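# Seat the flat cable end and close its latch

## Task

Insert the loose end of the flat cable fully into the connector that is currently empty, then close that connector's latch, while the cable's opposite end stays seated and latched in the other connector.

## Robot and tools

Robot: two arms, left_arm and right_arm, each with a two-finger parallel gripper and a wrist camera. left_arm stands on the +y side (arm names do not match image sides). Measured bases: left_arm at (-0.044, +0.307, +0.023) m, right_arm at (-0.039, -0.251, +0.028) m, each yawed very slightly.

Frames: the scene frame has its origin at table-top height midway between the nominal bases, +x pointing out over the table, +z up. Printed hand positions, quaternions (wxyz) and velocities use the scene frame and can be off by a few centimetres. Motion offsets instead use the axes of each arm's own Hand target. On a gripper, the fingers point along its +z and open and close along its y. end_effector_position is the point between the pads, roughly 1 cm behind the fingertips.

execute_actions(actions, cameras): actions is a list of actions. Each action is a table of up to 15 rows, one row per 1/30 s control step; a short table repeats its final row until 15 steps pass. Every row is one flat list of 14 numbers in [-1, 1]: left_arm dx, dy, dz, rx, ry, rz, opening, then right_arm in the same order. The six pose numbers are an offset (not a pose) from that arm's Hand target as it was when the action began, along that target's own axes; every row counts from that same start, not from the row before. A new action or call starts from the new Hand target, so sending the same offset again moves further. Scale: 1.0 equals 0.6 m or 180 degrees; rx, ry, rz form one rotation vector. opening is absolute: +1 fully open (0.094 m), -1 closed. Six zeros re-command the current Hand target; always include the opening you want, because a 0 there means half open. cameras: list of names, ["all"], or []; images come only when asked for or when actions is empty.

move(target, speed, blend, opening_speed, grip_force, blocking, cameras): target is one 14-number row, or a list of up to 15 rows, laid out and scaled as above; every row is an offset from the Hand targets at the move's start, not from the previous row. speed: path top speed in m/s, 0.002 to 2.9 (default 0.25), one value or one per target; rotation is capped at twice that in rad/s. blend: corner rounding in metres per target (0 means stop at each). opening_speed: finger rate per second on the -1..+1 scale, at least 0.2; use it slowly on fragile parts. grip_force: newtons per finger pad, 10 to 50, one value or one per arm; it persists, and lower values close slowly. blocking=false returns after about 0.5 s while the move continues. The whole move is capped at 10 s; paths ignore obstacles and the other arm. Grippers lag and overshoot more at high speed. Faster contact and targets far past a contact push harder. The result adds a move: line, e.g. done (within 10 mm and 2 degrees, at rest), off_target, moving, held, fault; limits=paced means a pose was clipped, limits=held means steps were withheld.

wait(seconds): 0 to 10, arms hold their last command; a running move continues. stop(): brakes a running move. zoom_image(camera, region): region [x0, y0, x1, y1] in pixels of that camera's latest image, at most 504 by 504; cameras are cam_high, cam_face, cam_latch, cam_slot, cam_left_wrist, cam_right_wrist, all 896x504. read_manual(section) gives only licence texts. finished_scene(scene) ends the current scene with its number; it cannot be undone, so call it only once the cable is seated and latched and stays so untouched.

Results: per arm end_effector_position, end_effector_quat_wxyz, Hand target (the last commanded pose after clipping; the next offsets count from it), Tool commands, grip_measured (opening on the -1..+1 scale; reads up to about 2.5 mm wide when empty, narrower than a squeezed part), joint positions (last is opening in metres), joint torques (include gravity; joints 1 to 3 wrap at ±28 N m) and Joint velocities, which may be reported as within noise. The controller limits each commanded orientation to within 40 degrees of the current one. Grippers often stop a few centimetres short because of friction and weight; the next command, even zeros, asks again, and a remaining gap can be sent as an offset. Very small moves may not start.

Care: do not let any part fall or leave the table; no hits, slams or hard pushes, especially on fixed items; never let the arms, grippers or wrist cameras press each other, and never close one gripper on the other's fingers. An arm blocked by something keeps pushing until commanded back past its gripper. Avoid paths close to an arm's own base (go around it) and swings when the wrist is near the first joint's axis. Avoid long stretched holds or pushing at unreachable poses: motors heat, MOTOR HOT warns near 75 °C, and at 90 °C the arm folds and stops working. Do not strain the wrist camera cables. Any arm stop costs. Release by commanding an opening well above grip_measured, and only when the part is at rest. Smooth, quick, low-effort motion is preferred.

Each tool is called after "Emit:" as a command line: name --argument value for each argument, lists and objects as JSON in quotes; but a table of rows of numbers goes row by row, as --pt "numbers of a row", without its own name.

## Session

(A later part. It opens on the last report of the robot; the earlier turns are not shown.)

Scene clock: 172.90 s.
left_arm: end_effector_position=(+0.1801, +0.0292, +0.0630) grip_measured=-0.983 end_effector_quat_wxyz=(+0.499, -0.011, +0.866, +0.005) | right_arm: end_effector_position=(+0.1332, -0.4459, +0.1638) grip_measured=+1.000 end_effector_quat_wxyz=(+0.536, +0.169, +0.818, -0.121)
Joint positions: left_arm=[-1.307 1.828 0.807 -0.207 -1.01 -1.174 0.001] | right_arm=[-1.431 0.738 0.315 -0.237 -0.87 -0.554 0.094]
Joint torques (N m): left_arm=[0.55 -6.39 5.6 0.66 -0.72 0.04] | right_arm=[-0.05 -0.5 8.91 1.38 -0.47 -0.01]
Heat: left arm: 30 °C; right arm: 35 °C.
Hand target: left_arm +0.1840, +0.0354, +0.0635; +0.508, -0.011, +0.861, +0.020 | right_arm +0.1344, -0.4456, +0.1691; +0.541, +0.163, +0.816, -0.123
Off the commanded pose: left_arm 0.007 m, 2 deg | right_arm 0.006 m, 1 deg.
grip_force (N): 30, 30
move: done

Emit:
move --target '[0.0012, -0.0084, 0.0024, 0.0040, -0.0016, -0.0073, -1, 0, 0, 0, 0, 0, 0, 1]' --speed 0.02 --cameras '["cam_latch", "cam_slot", "cam_face"]'

Emit:
zoom_image --camera "cam_slot" --region '[420, 230, 570, 370]'

Emit:
zoom_image --camera "cam_latch" --region '[390, 325, 440, 395]'

Emit:
zoom_image --camera "cam_face" --region '[410, 210, 510, 290]'

Scene clock: 175.73 s.
left_arm: end_effector_position=(+0.1803, +0.0284, +0.0608) grip_measured=-0.983 end_effector_quat_wxyz=(+0.499, -0.012, +0.866, +0.005) | right_arm: end_effector_position=(+0.1332, -0.4459, +0.1638) grip_measured=+1.000 end_effector_quat_wxyz=(+0.536, +0.169, +0.818, -0.121)
Joint positions: left_arm=[-1.307 1.837 0.807 -0.197 -1.01 -1.174 0.001] | right_arm=[-1.431 0.738 0.315 -0.237 -0.87 -0.554 0.094]
Joint torques (N m): left_arm=[0.59 -6.17 5.65 0.93 -0.71 0.01] | right_arm=[-0.06 -0.47 8.95 1.4 -0.47 -0.01]
Heat: left arm: 30 °C; right arm: 35 °C.
Hand target: left_arm +0.1851, +0.0304, +0.0620; +0.510, -0.018, +0.860, +0.009 | right_arm +0.1344, -0.4456, +0.1691; +0.541, +0.163, +0.816, -0.123
Off the commanded pose: left_arm 0.005 m, 2 deg | right_arm 0.006 m, 1 deg.
grip_force (N): 30, 30
move: done
Images, in order (width x height): cam_face 896x504, cam_latch 896x504, cam_slot 896x504.

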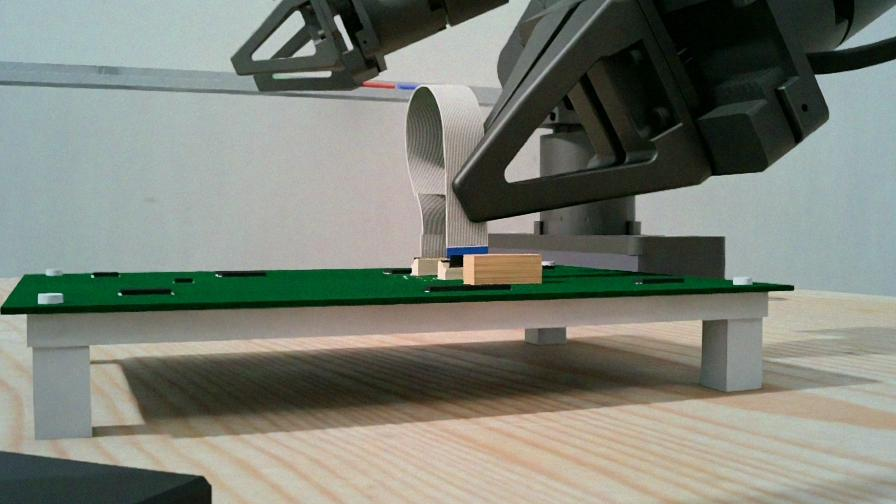

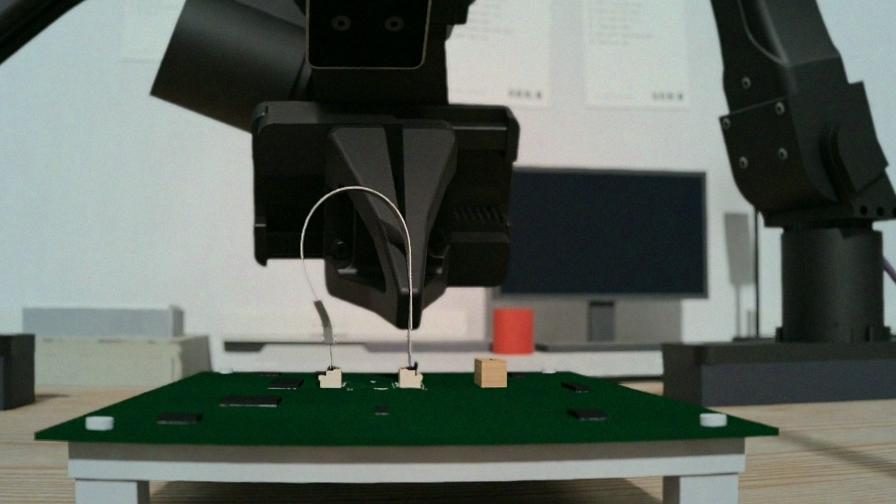

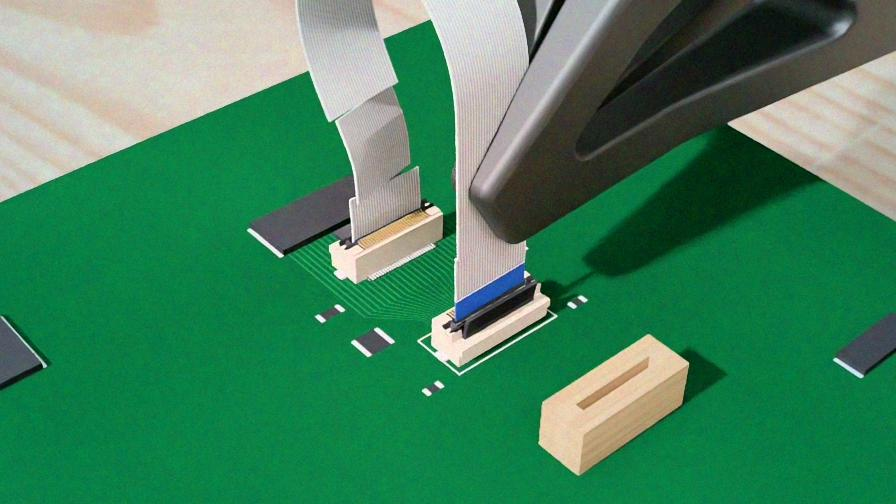

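Scaled by 3.360 from the camera's 896x504 image, which has a finer 1280x720 frame.

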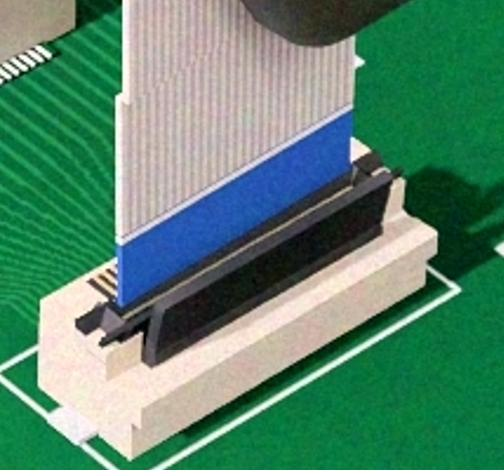

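Scaled by 7.200 from the camera's 896x504 image, which has a finer 1280x720 frame.

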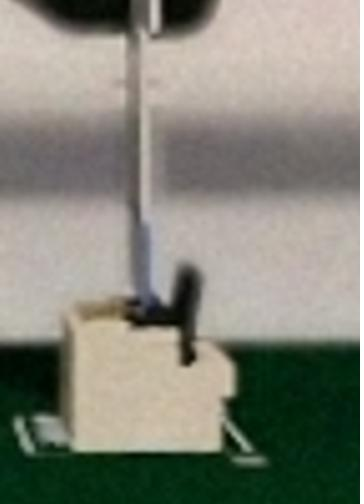

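Scaled by 5.040 from the camera's 896x504 image, which has a finer 1280x720 frame.

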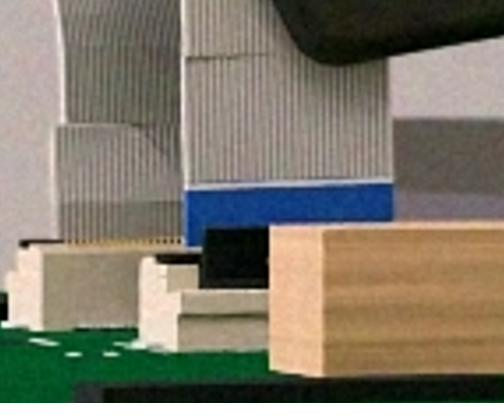

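Emit:
move --target '[0.0024, 0, 0.0013, -0.0004, 0.0002, 0.0008, -1, 0, 0, 0, 0, 0, 0, 1]' --speed 0.02 --cameras '["cam_latch", "cam_slot", "cam_face"]'

Emit:
zoom_image --camera "cam_slot" --region '[420, 230, 570, 370]'

Emit:
zoom_image --camera "cam_latch" --region '[390, 325, 440, 395]'

Scene clock: 177.60 s.
left_arm: end_effector_position=(+0.1805, +0.0282, +0.0601) grip_measured=-0.983 end_effector_quat_wxyz=(+0.500, -0.012, +0.866, +0.005) | right_arm: end_effector_position=(+0.1332, -0.4459, +0.1638) grip_measured=+1.000 end_effector_quat_wxyz=(+0.536, +0.169, +0.818, -0.121)
Joint positions: left_arm=[-1.307 1.841 0.807 -0.193 -1.011 -1.174 0.001] | right_arm=[-1.431 0.738 0.315 -0.237 -0.87 -0.554 0.094]
Joint torques (N m): left_arm=[0.61 -5.98 5.65 0.91 -0.7 0] | right_arm=[-0.06 -0.49 8.94 1.37 -0.46 0]
Heat: left arm: 30 °C; right arm: 35 °C.
Hand target: left_arm +0.1851, +0.0304, +0.0605; +0.510, -0.017, +0.860, +0.010 | right_arm +0.1344, -0.4456, +0.1691; +0.541, +0.163, +0.816, -0.123
Off the commanded pose: left_arm 0.005 m, 2 deg | right_arm 0.006 m, 1 deg.
grip_force (N): 30, 30
move: done
Images, in order (width x height): cam_face 896x504, cam_latch 896x504, cam_slot 896x504.

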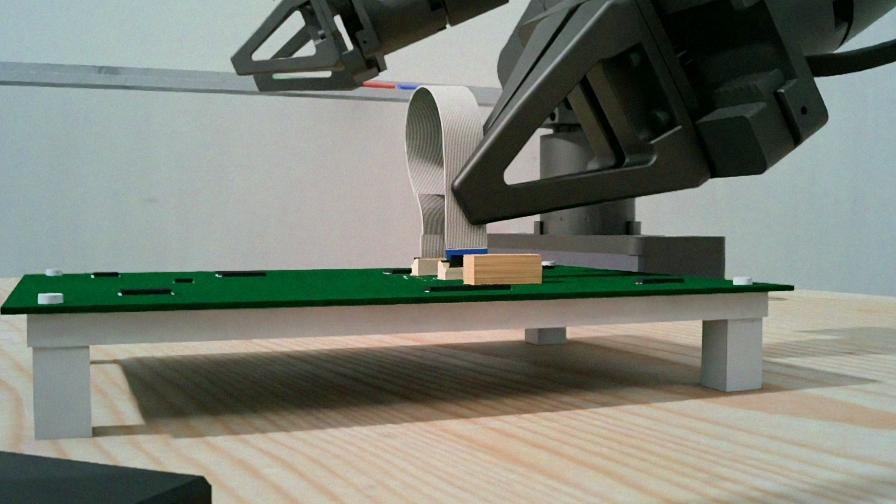

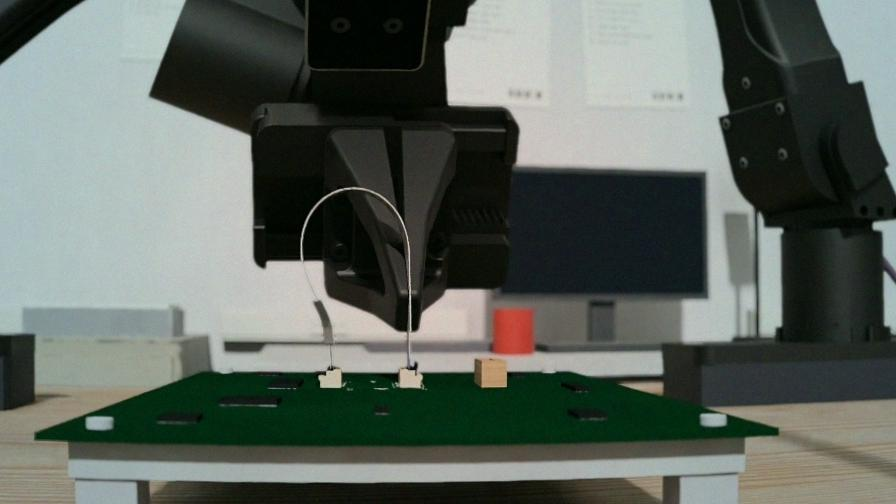

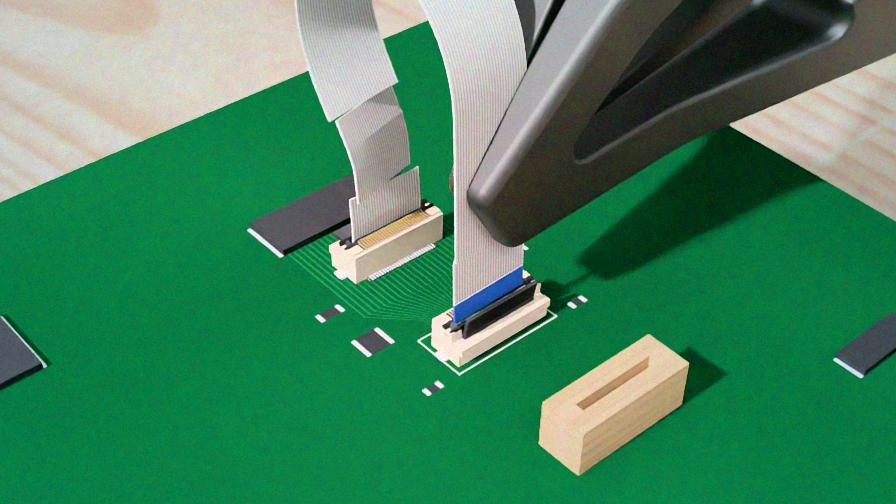

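Scaled by 3.360 from the camera's 896x504 image, which has a finer 1280x720 frame.

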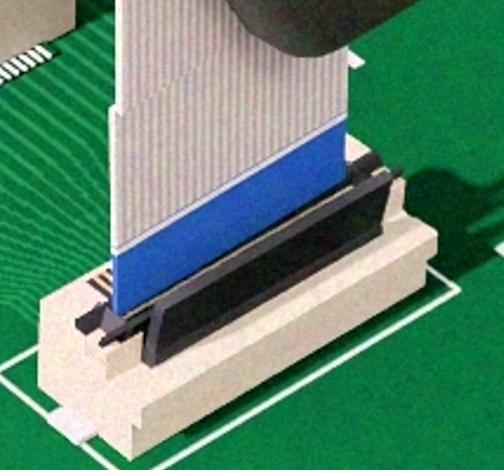

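Scaled by 7.200 from the camera's 896x504 image, which has a finer 1280x720 frame.

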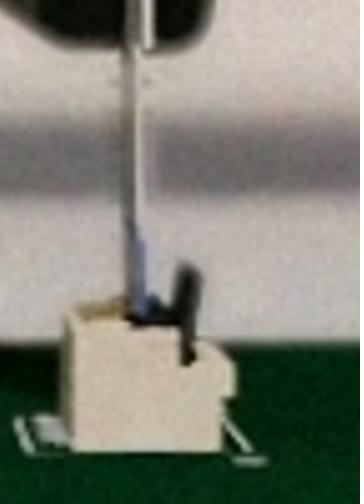

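Emit:
move --target '[0.0084, 0.0039, -0.0075, -0.0010, 0.0023, 0.0137, -1, 0, 0, 0, 0, 0, 0, 1]' --speed 0.015 --cameras '["cam_latch", "cam_slot", "cam_face"]'

Emit:
zoom_image --camera "cam_slot" --region '[420, 230, 570, 370]'

Emit:
zoom_image --camera "cam_latch" --region '[390, 325, 440, 395]'

Scene clock: 181.53 s.
left_arm: end_effector_position=(+0.1790, +0.0282, +0.0598) grip_measured=-0.983 end_effector_quat_wxyz=(+0.499, -0.008, +0.866, +0.007) | right_arm: end_effector_position=(+0.1332, -0.4459, +0.1638) grip_measured=+1.000 end_effector_quat_wxyz=(+0.536, +0.169, +0.818, -0.121)
Joint positions: left_arm=[-1.311 1.841 0.807 -0.2 -1.011 -1.174 0.001] | right_arm=[-1.431 0.738 0.315 -0.237 -0.87 -0.554 0.094]
Joint torques (N m): left_arm=[-0.39 -6.04 5.42 0.6 -0.69 0.03] | right_arm=[-0.13 -0.47 8.92 1.38 -0.46 -0.02]
Heat: left arm: 30 °C; right arm: 35 °C.
Hand target: left_arm +0.1787, +0.0325, +0.0582; +0.507, +0.000, +0.862, +0.023 | right_arm +0.1344, -0.4456, +0.1691; +0.541, +0.163, +0.816, -0.123
Off the commanded pose: left_arm 0.005 m, 2 deg | right_arm 0.006 m, 1 deg.
grip_force (N): 30, 30
move: done
Images, in order (width x height): cam_face 896x504, cam_latch 896x504, cam_slot 896x504.

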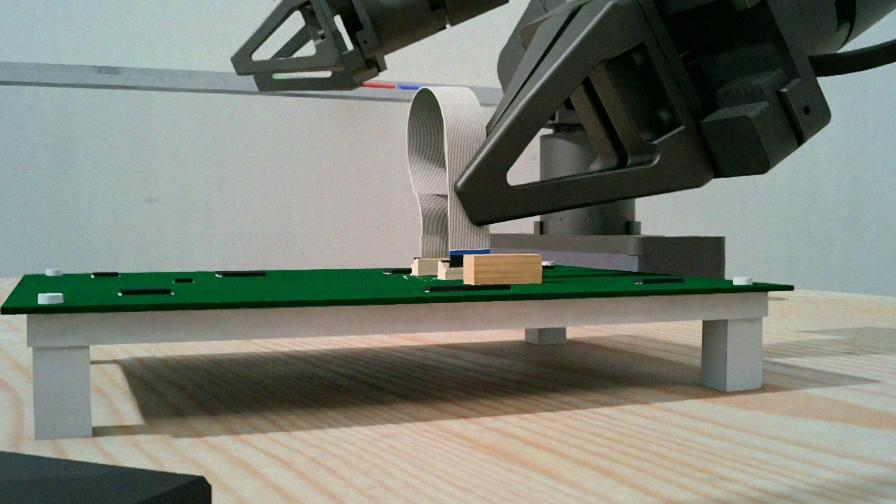

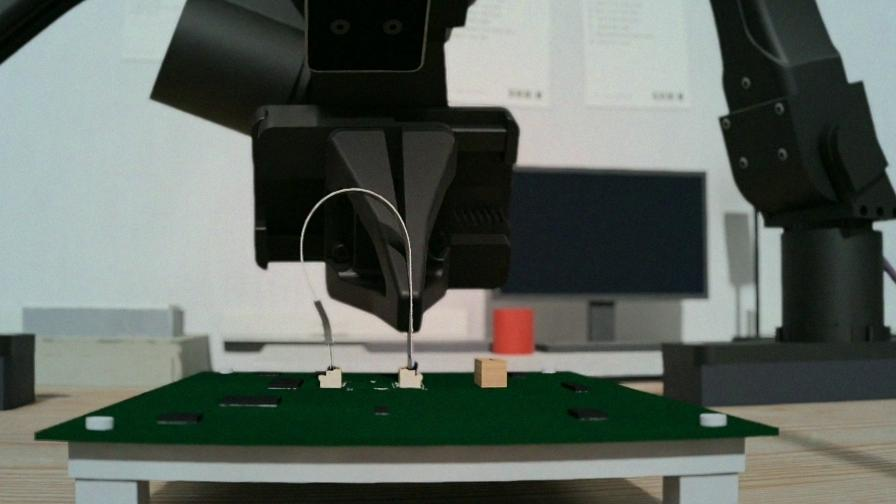

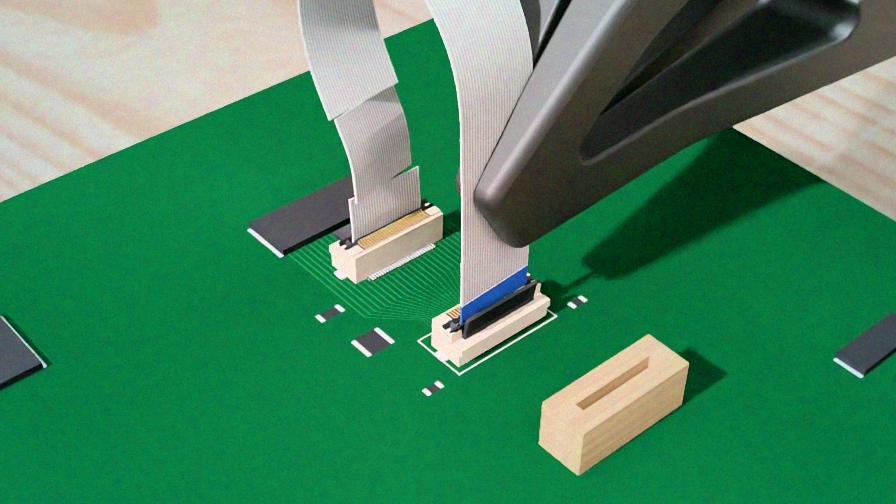

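Scaled by 3.360 from the camera's 896x504 image, which has a finer 1280x720 frame.

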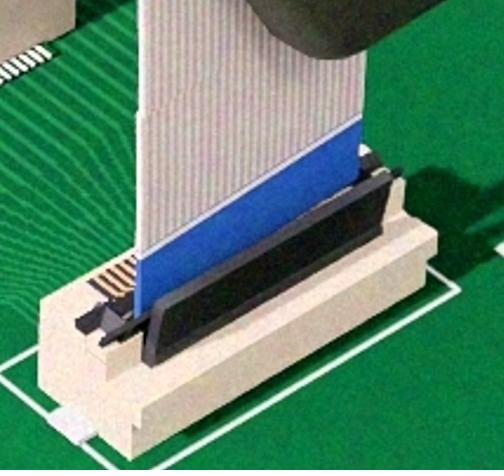

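Scaled by 7.200 from the camera's 896x504 image, which has a finer 1280x720 frame.

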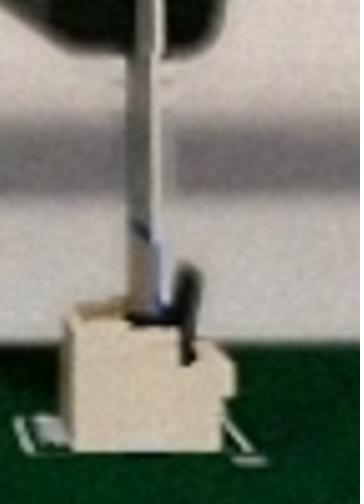

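Emit:
zoom_image --camera "cam_slot" --region '[435, 260, 545, 350]'

Emit:
zoom_image --camera "cam_latch" --region '[395, 345, 425, 390]'

Emit:
zoom_image --camera "cam_face" --region '[410, 210, 510, 290]'

Scaled by 4.582 from the camera's 896x504 image, which has a finer 1280x720 frame.

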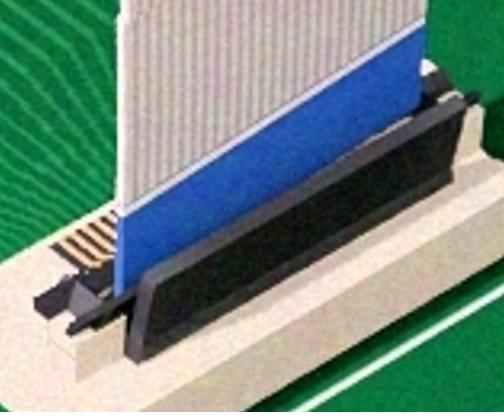

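Scaled by 11.200 from the camera's 896x504 image, which has a finer 1280x720 frame.

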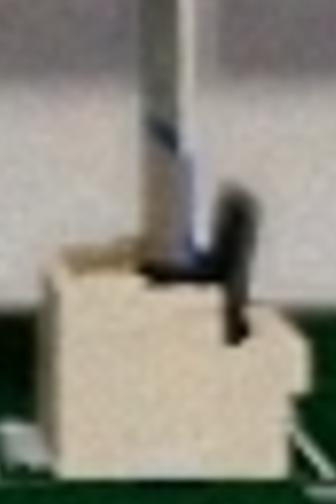

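Scaled by 5.040 from the camera's 896x504 image, which has a finer 1280x720 frame.

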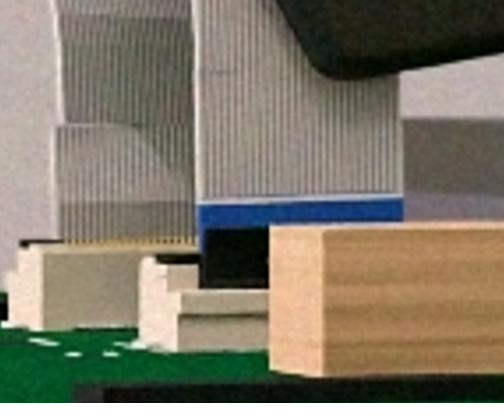

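Emit:
move --target '[-0.0055, 0.0025, 0.0002, -0.0027, -0.0058, -0.0001, -1, 0, 0, 0, 0, 0, 0, 1]' --speed 0.02

Scene clock: 191.50 s.
left_arm: end_effector_position=(+0.1795, +0.0296, +0.0612) grip_measured=-0.983 end_effector_quat_wxyz=(+0.503, -0.007, +0.864, +0.011) | right_arm: end_effector_position=(+0.1332, -0.4459, +0.1638) grip_measured=+1.000 end_effector_quat_wxyz=(+0.536, +0.169, +0.818, -0.121)
Joint positions: left_arm=[-1.312 1.841 0.807 -0.205 -1.022 -1.173 0.001] | right_arm=[-1.431 0.738 0.315 -0.237 -0.87 -0.554 0.094]
Joint torques (N m): left_arm=[-0.29 -6 5.5 0.63 -0.83 0.02] | right_arm=[-0.06 -0.46 8.96 1.39 -0.47 -0.02]
Heat: left arm: 30 °C; right arm: 35 °C.
Hand target: left_arm +0.1803, +0.0339, +0.0611; +0.514, -0.001, +0.857, +0.026 | right_arm +0.1344, -0.4456, +0.1691; +0.541, +0.163, +0.816, -0.123
Off the commanded pose: left_arm 0.004 m, 2 deg | right_arm 0.006 m, 1 deg.
grip_force (N): 30, 30
move: done

Emit:
wait --seconds 0 --cameras '["cam_latch", "cam_slot", "cam_face"]'

Emit:
zoom_image --camera "cam_slot" --region '[435, 260, 545, 350]'

Emit:
zoom_image --camera "cam_latch" --region '[395, 345, 425, 390]'

Emit:
zoom_image --camera "cam_face" --region '[410, 210, 510, 290]'

Scene clock: 192.43 s.
left_arm: end_effector_position=(+0.1795, +0.0296, +0.0612) grip_measured=-0.983 end_effector_quat_wxyz=(+0.504, -0.007, +0.864, +0.011) | right_arm: end_effector_position=(+0.1332, -0.4459, +0.1638) grip_measured=+1.000 end_effector_quat_wxyz=(+0.536, +0.169, +0.818, -0.121)
Joint positions: left_arm=[-1.312 1.841 0.807 -0.205 -1.023 -1.173 0.001] | right_arm=[-1.431 0.738 0.315 -0.237 -0.87 -0.554 0.094]
Joint torques (N m): left_arm=[-0.34 -5.93 5.39 0.64 -0.8 0.01] | right_arm=[-0.08 -0.5 8.94 1.37 -0.47 -0.02]
Heat: left arm: 30 °C; right arm: 35 °C.
Hand target: left_arm +0.1803, +0.0339, +0.0611; +0.514, -0.002, +0.857, +0.026 | right_arm +0.1344, -0.4456, +0.1691; +0.541, +0.163, +0.816, -0.123
Tool commands: left_gripper/opening=-1.0 right_gripper/opening=+1.0
Off the commanded pose: left_arm 0.004 m, 2 deg | right_arm 0.006 m, 1 deg.
grip_force (N): 30, 30
Images, in order (width x height): cam_face 896x504, cam_latch 896x504, cam_slot 896x504.

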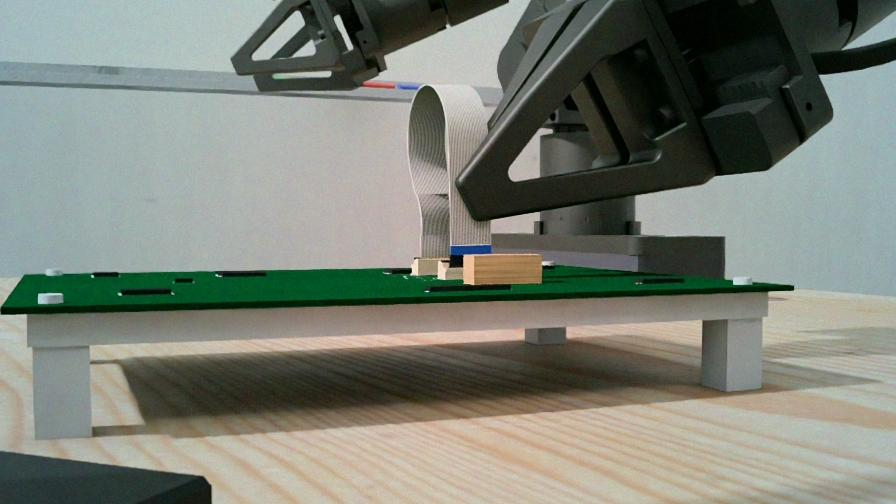

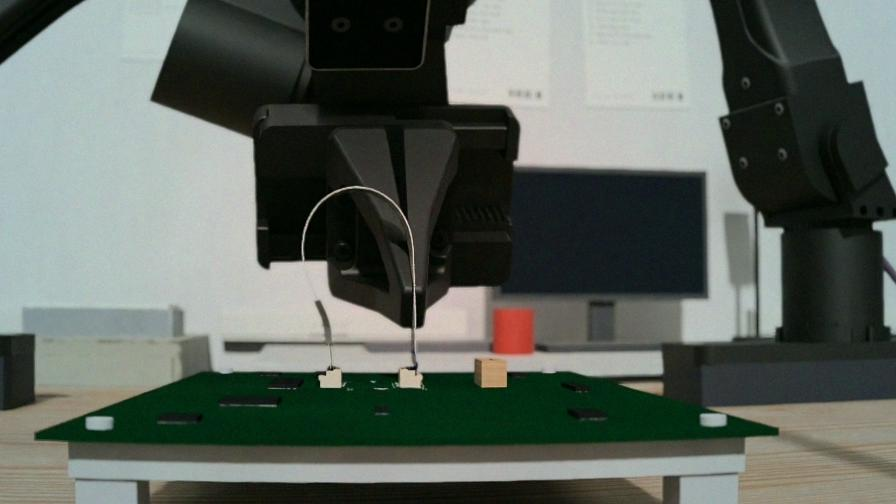

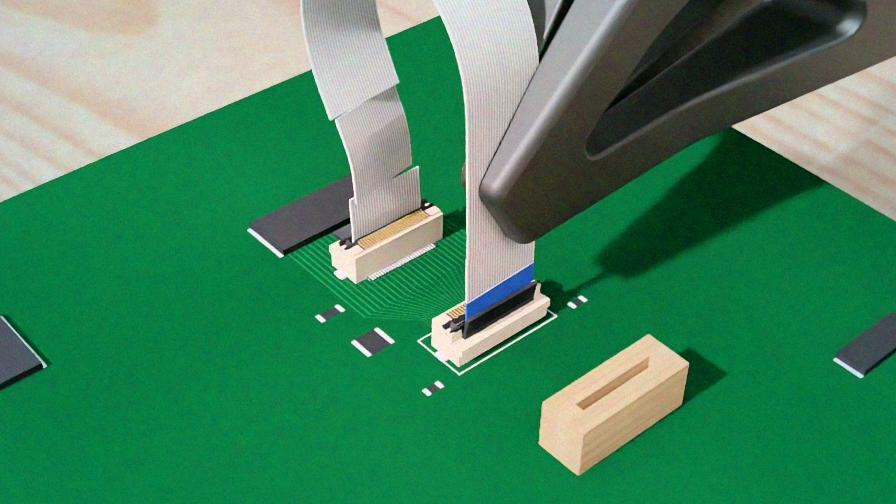

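Scaled by 4.582 from the camera's 896x504 image, which has a finer 1280x720 frame.

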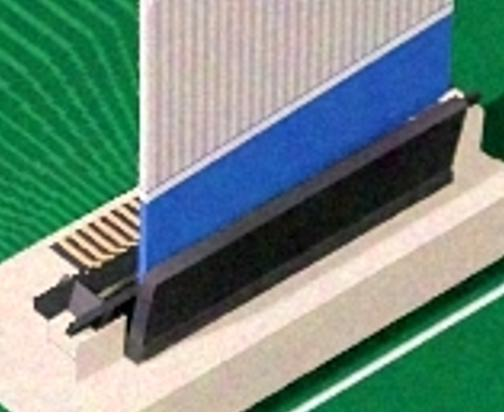

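Scaled by 11.200 from the camera's 896x504 image, which has a finer 1280x720 frame.

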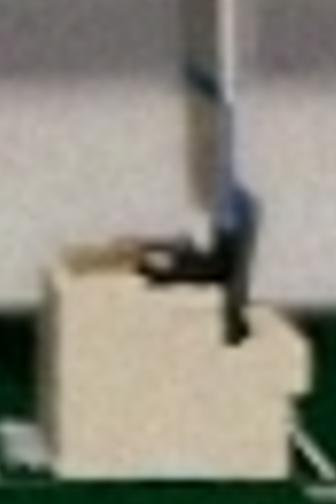

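Scaled by 5.040 from the camera's 896x504 image, which has a finer 1280x720 frame.

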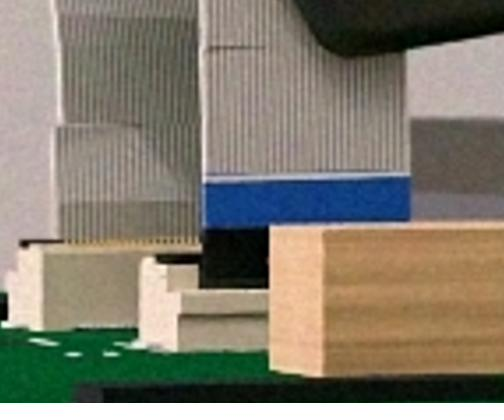

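Emit:
move --target '[-0.0049, -0.0104, -0.0002, 0.0060, -0.0026, -0.0115, -1, 0, 0, 0, 0, 0, 0, 1]' --speed 0.02 --cameras '["cam_latch", "cam_slot", "cam_face"]'

Emit:
zoom_image --camera "cam_slot" --region '[435, 260, 545, 350]'

Emit:
zoom_image --camera "cam_latch" --region '[395, 345, 425, 390]'

Emit:
zoom_image --camera "cam_face" --region '[410, 210, 510, 290]'

Scene clock: 196.00 s.
left_arm: end_effector_position=(+0.1800, +0.0278, +0.0619) grip_measured=-0.983 end_effector_quat_wxyz=(+0.505, -0.010, +0.863, +0.006) | right_arm: end_effector_position=(+0.1332, -0.4459, +0.1638) grip_measured=+1.000 end_effector_quat_wxyz=(+0.536, +0.169, +0.818, -0.121)
Joint positions: left_arm=[-1.312 1.841 0.807 -0.192 -1.023 -1.173 0.001] | right_arm=[-1.431 0.738 0.315 -0.237 -0.87 -0.554 0.094]
Joint torques (N m): left_arm=[-0.29 -5.97 5.67 0.92 -0.81 0] | right_arm=[-0.1 -0.51 8.96 1.38 -0.47 -0.01]
Heat: left arm: 30 °C; right arm: 35 °C.
Hand target: left_arm +0.1817, +0.0276, +0.0634; +0.518, -0.012, +0.855, +0.009 | right_arm +0.1344, -0.4456, +0.1691; +0.541, +0.163, +0.816, -0.123
Off the commanded pose: left_arm 0.002 m, 2 deg | right_arm 0.006 m, 1 deg.
grip_force (N): 30, 30
move: done
Images, in order (width x height): cam_face 896x504, cam_latch 896x504, cam_slot 896x504.

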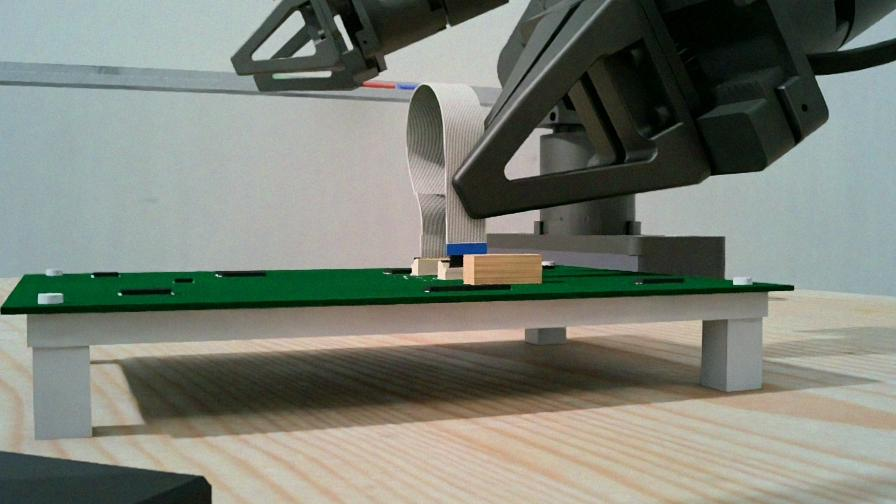

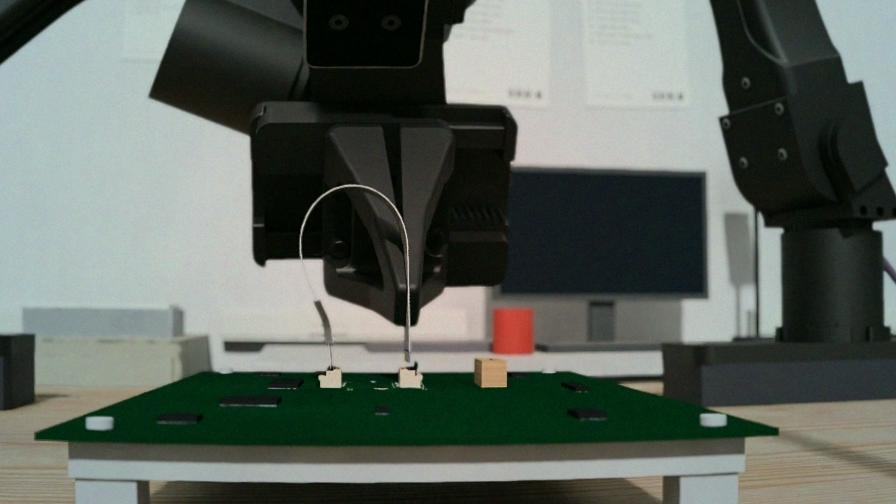

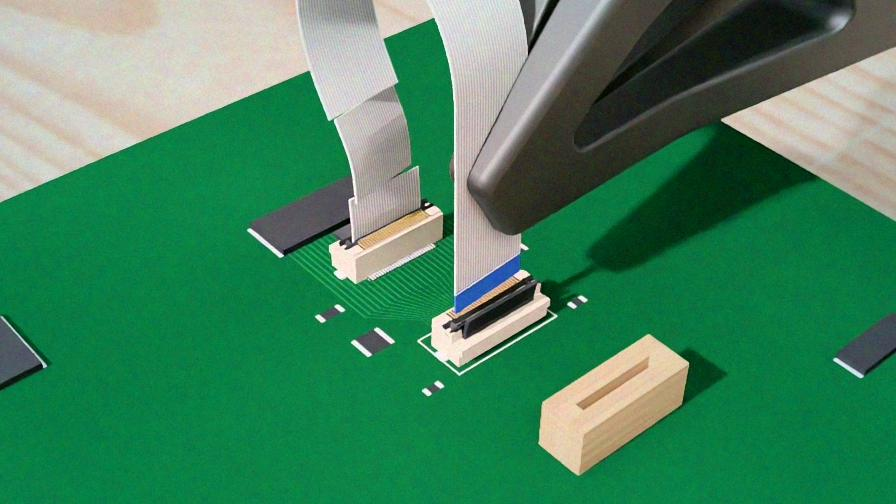

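Scaled by 4.582 from the camera's 896x504 image, which has a finer 1280x720 frame.

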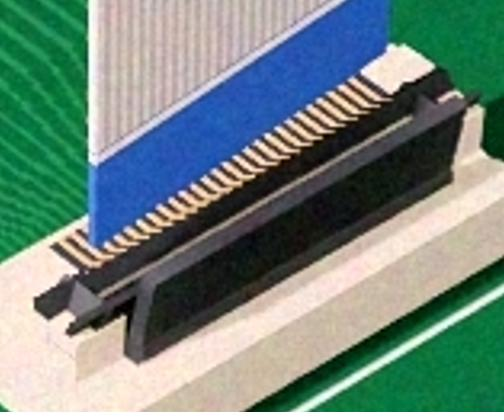

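Scaled by 11.200 from the camera's 896x504 image, which has a finer 1280x720 frame.

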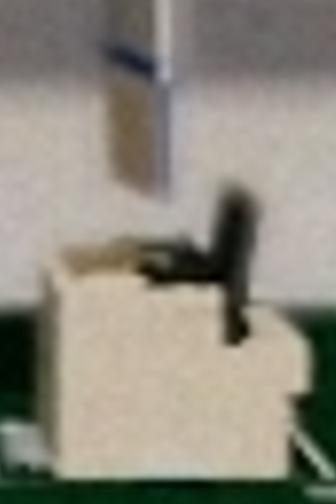

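Scaled by 5.040 from the camera's 896x504 image, which has a finer 1280x720 frame.

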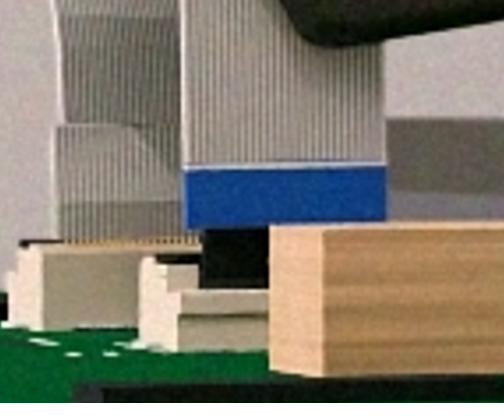

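Emit:
move --target '[-0.0073, 0.0022, -0.0041, 0.0245, -0.0001, 0.0128, -1, 0, 0, 0, 0, 0, 0, 1]' --speed 0.03 --cameras '["cam_latch", "cam_slot", "cam_face"]'

Emit:
zoom_image --camera "cam_slot" --region '[420, 220, 580, 370]'

Emit:
zoom_image --camera "cam_latch" --region '[390, 325, 440, 395]'

Emit:
zoom_image --camera "cam_face" --region '[410, 190, 510, 290]'

Scene clock: 203.03 s.
left_arm: end_effector_position=(+0.1795, +0.0271, +0.0601) grip_measured=-0.983 end_effector_quat_wxyz=(+0.513, +0.034, +0.858, -0.004) | right_arm: end_effector_position=(+0.1332, -0.4459, +0.1638) grip_measured=+1.000 end_effector_quat_wxyz=(+0.536, +0.169, +0.818, -0.121)
Joint positions: left_arm=[-1.311 1.811 0.718 -0.009 -1.011 -1.001 0.001] | right_arm=[-1.431 0.738 0.315 -0.237 -0.87 -0.554 0.094]
Joint torques (N m): left_arm=[0.54 -9.21 4.38 1.01 -0.47 0.06] | right_arm=[-0.13 -0.47 8.95 1.37 -0.47 -0.01]
Heat: left arm: 30 °C; right arm: 35 °C.
Hand target: left_arm +0.1815, +0.0289, +0.0684; +0.518, +0.025, +0.855, -0.014 | right_arm +0.1344, -0.4456, +0.1691; +0.541, +0.163, +0.816, -0.123
Off the commanded pose: left_arm 0.009 m, 2 deg | right_arm 0.006 m, 1 deg.
grip_force (N): 30, 30
move: done
Images, in order (width x height): cam_face 896x504, cam_latch 896x504, cam_slot 896x504.

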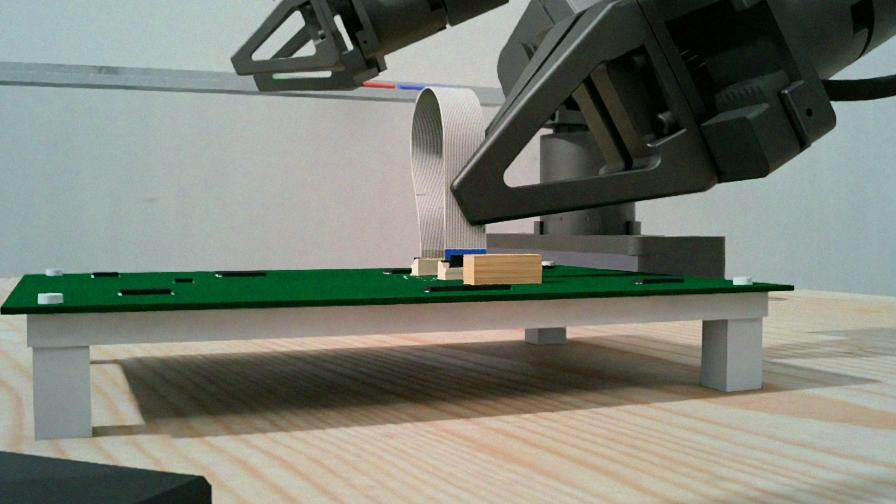

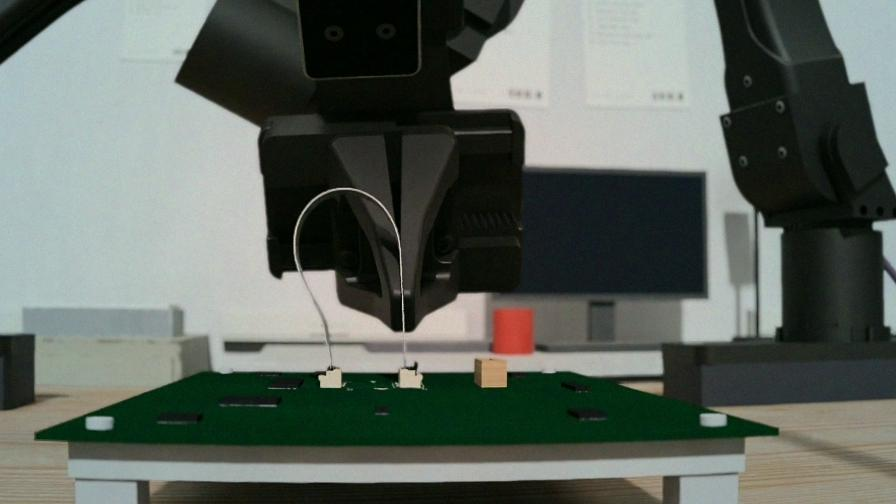

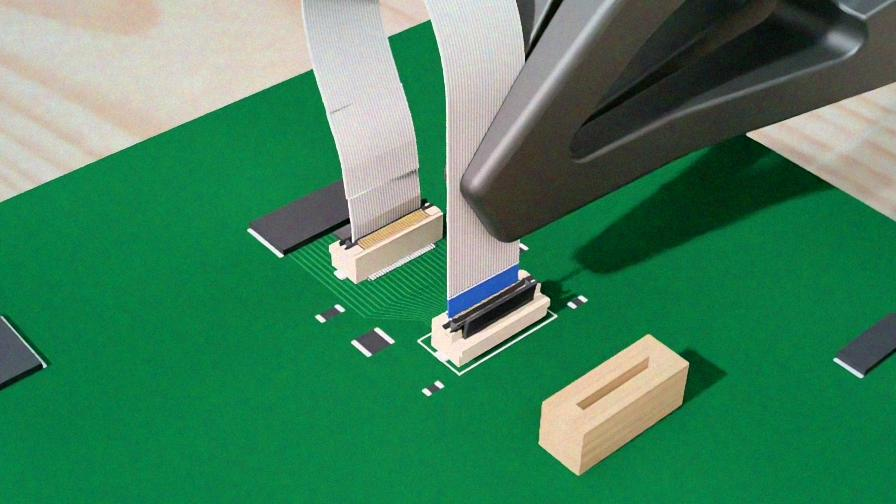

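Scaled by 3.150 from the camera's 896x504 image, which has a finer 1280x720 frame.

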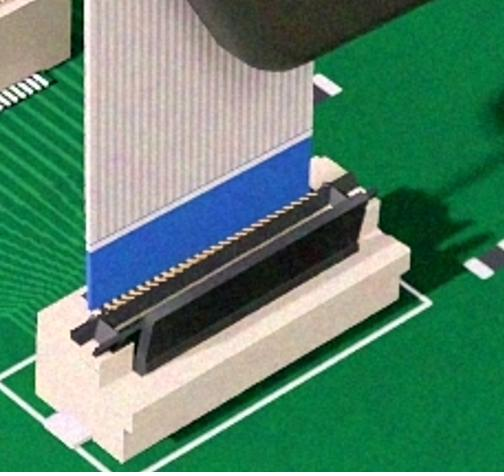

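Scaled by 7.200 from the camera's 896x504 image, which has a finer 1280x720 frame.

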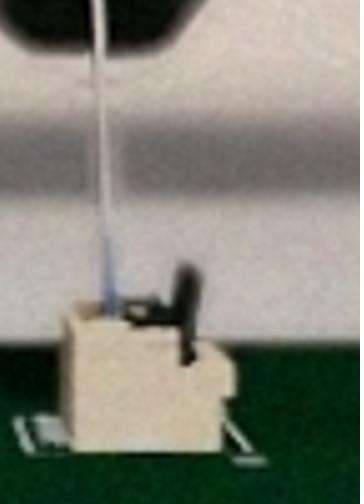

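Scaled by 5.040 from the camera's 896x504 image, which has a finer 1280x720 frame.

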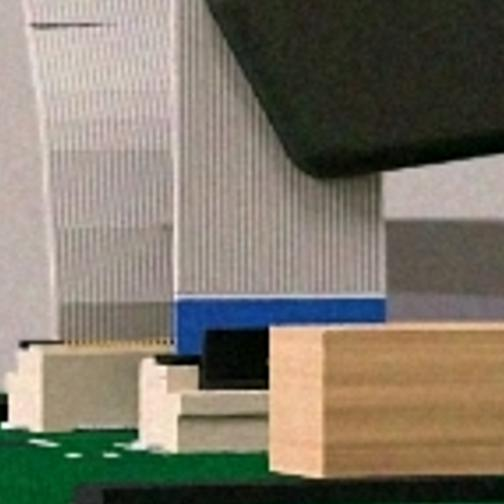

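Emit:
move --target '[-0.0067, 0.0026, -0.0044, 0.0019, -0.0012, -0.0037, -1, 0, 0, 0, 0, 0, 0, 1]' --speed 0.03 --cameras '["cam_latch", "cam_slot", "cam_face"]'

Emit:
zoom_image --camera "cam_slot" --region '[420, 220, 580, 370]'

Emit:
zoom_image --camera "cam_latch" --region '[390, 325, 440, 395]'

Emit:
zoom_image --camera "cam_face" --region '[410, 190, 510, 290]'

Scene clock: 208.53 s.
left_arm: end_effector_position=(+0.1785, +0.0283, +0.0632) grip_measured=-0.983 end_effector_quat_wxyz=(+0.512, +0.032, +0.858, -0.011) | right_arm: end_effector_position=(+0.1332, -0.4459, +0.1638) grip_measured=+1.000 end_effector_quat_wxyz=(+0.536, +0.169, +0.818, -0.121)
Joint positions: left_arm=[-1.311 1.789 0.707 -0.008 -1.004 -1.001 0.001] | right_arm=[-1.431 0.738 0.315 -0.237 -0.87 -0.554 0.094]
Joint torques (N m): left_arm=[0.51 -9.24 4.57 1.05 -0.56 0.04] | right_arm=[-0.12 -0.46 8.92 1.37 -0.47 -0.02]
Heat: left arm: 30 °C; right arm: 35 °C.
Hand target: left_arm +0.1812, +0.0305, +0.0733; +0.520, +0.022, +0.854, -0.019 | right_arm +0.1344, -0.4456, +0.1691; +0.541, +0.163, +0.816, -0.123
Off the commanded pose: left_arm 0.011 m, 2 deg | right_arm 0.006 m, 1 deg.
grip_force (N): 30, 30
move: off_target (left_arm)
Images, in order (width x height): cam_face 896x504, cam_latch 896x504, cam_slot 896x504.

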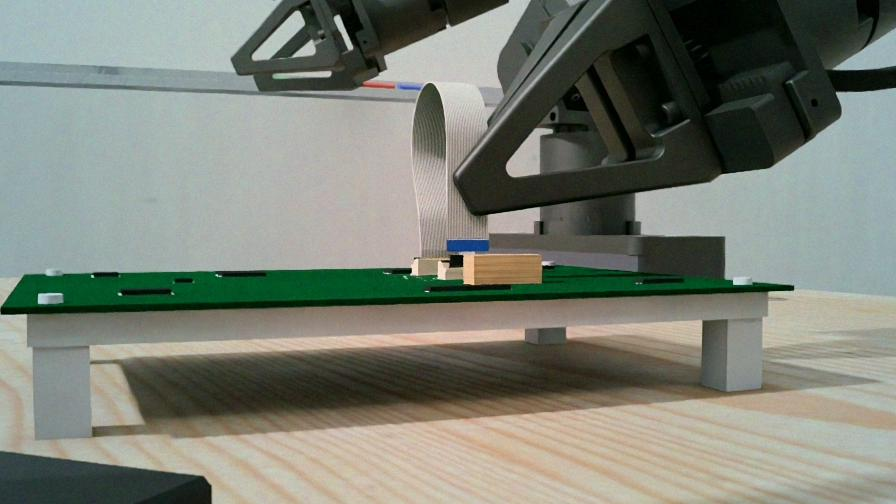

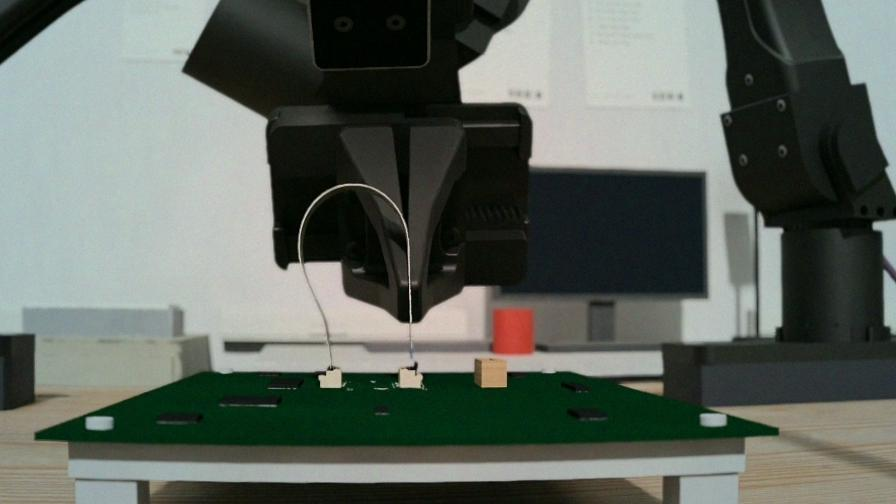

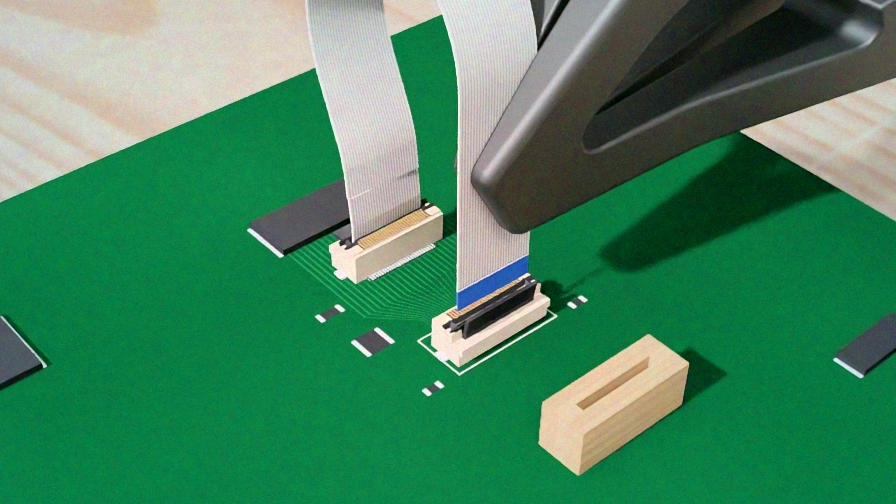

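Scaled by 3.150 from the camera's 896x504 image, which has a finer 1280x720 frame.

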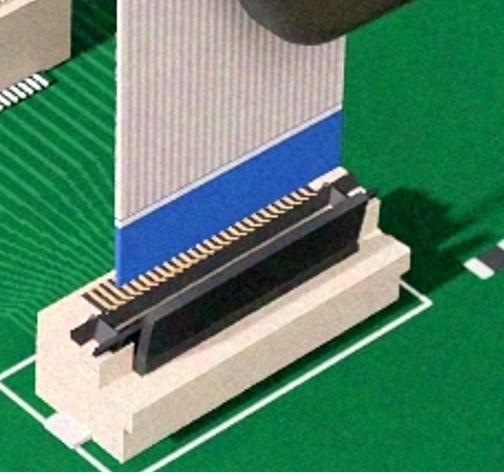

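Scaled by 7.200 from the camera's 896x504 image, which has a finer 1280x720 frame.

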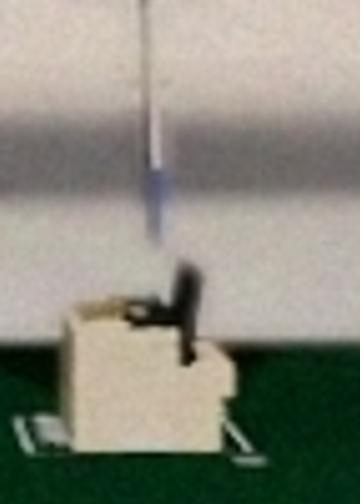

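Scaled by 5.040 from the camera's 896x504 image, which has a finer 1280x720 frame.

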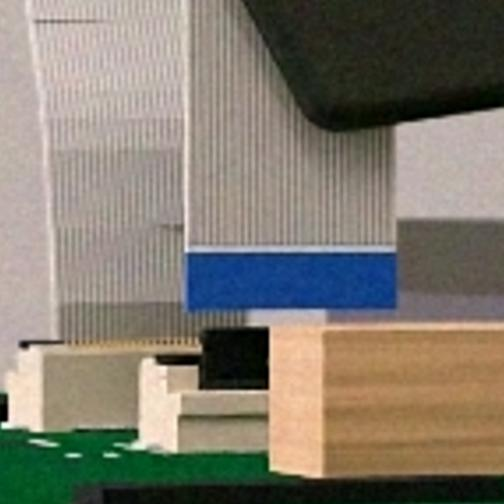

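Emit:
move --target '[0.0171, 0.0026, 0.0073, -0.0036, 0.0038, 0.0079, -1, 0, 0, 0, 0, 0, 0, 1]' --speed 0.03

Scene clock: 214.63 s.
left_arm: end_effector_position=(+0.1783, +0.0278, +0.0627) grip_measured=-0.983 end_effector_quat_wxyz=(+0.510, +0.032, +0.859, -0.012) | right_arm: end_effector_position=(+0.1332, -0.4459, +0.1638) grip_measured=+1.000 end_effector_quat_wxyz=(+0.536, +0.169, +0.818, -0.121)
Joint positions: left_arm=[-1.311 1.789 0.707 -0.007 -1 -1.001 0.001] | right_arm=[-1.431 0.738 0.315 -0.237 -0.87 -0.554 0.094]
Joint torques (N m): left_arm=[0.49 -6.45 4.49 1.1 -0.52 0.01] | right_arm=[-0.12 -0.5 8.94 1.39 -0.48 -0.01]
Heat: left arm: 30 °C; right arm: 35 °C.
Hand target: left_arm +0.1804, +0.0320, +0.0621; +0.515, +0.029, +0.857, -0.008 | right_arm +0.1344, -0.4456, +0.1691; +0.541, +0.163, +0.816, -0.123
Off the commanded pose: left_arm 0.005 m, 1 deg | right_arm 0.006 m, 1 deg.
grip_force (N): 30, 30
move: done


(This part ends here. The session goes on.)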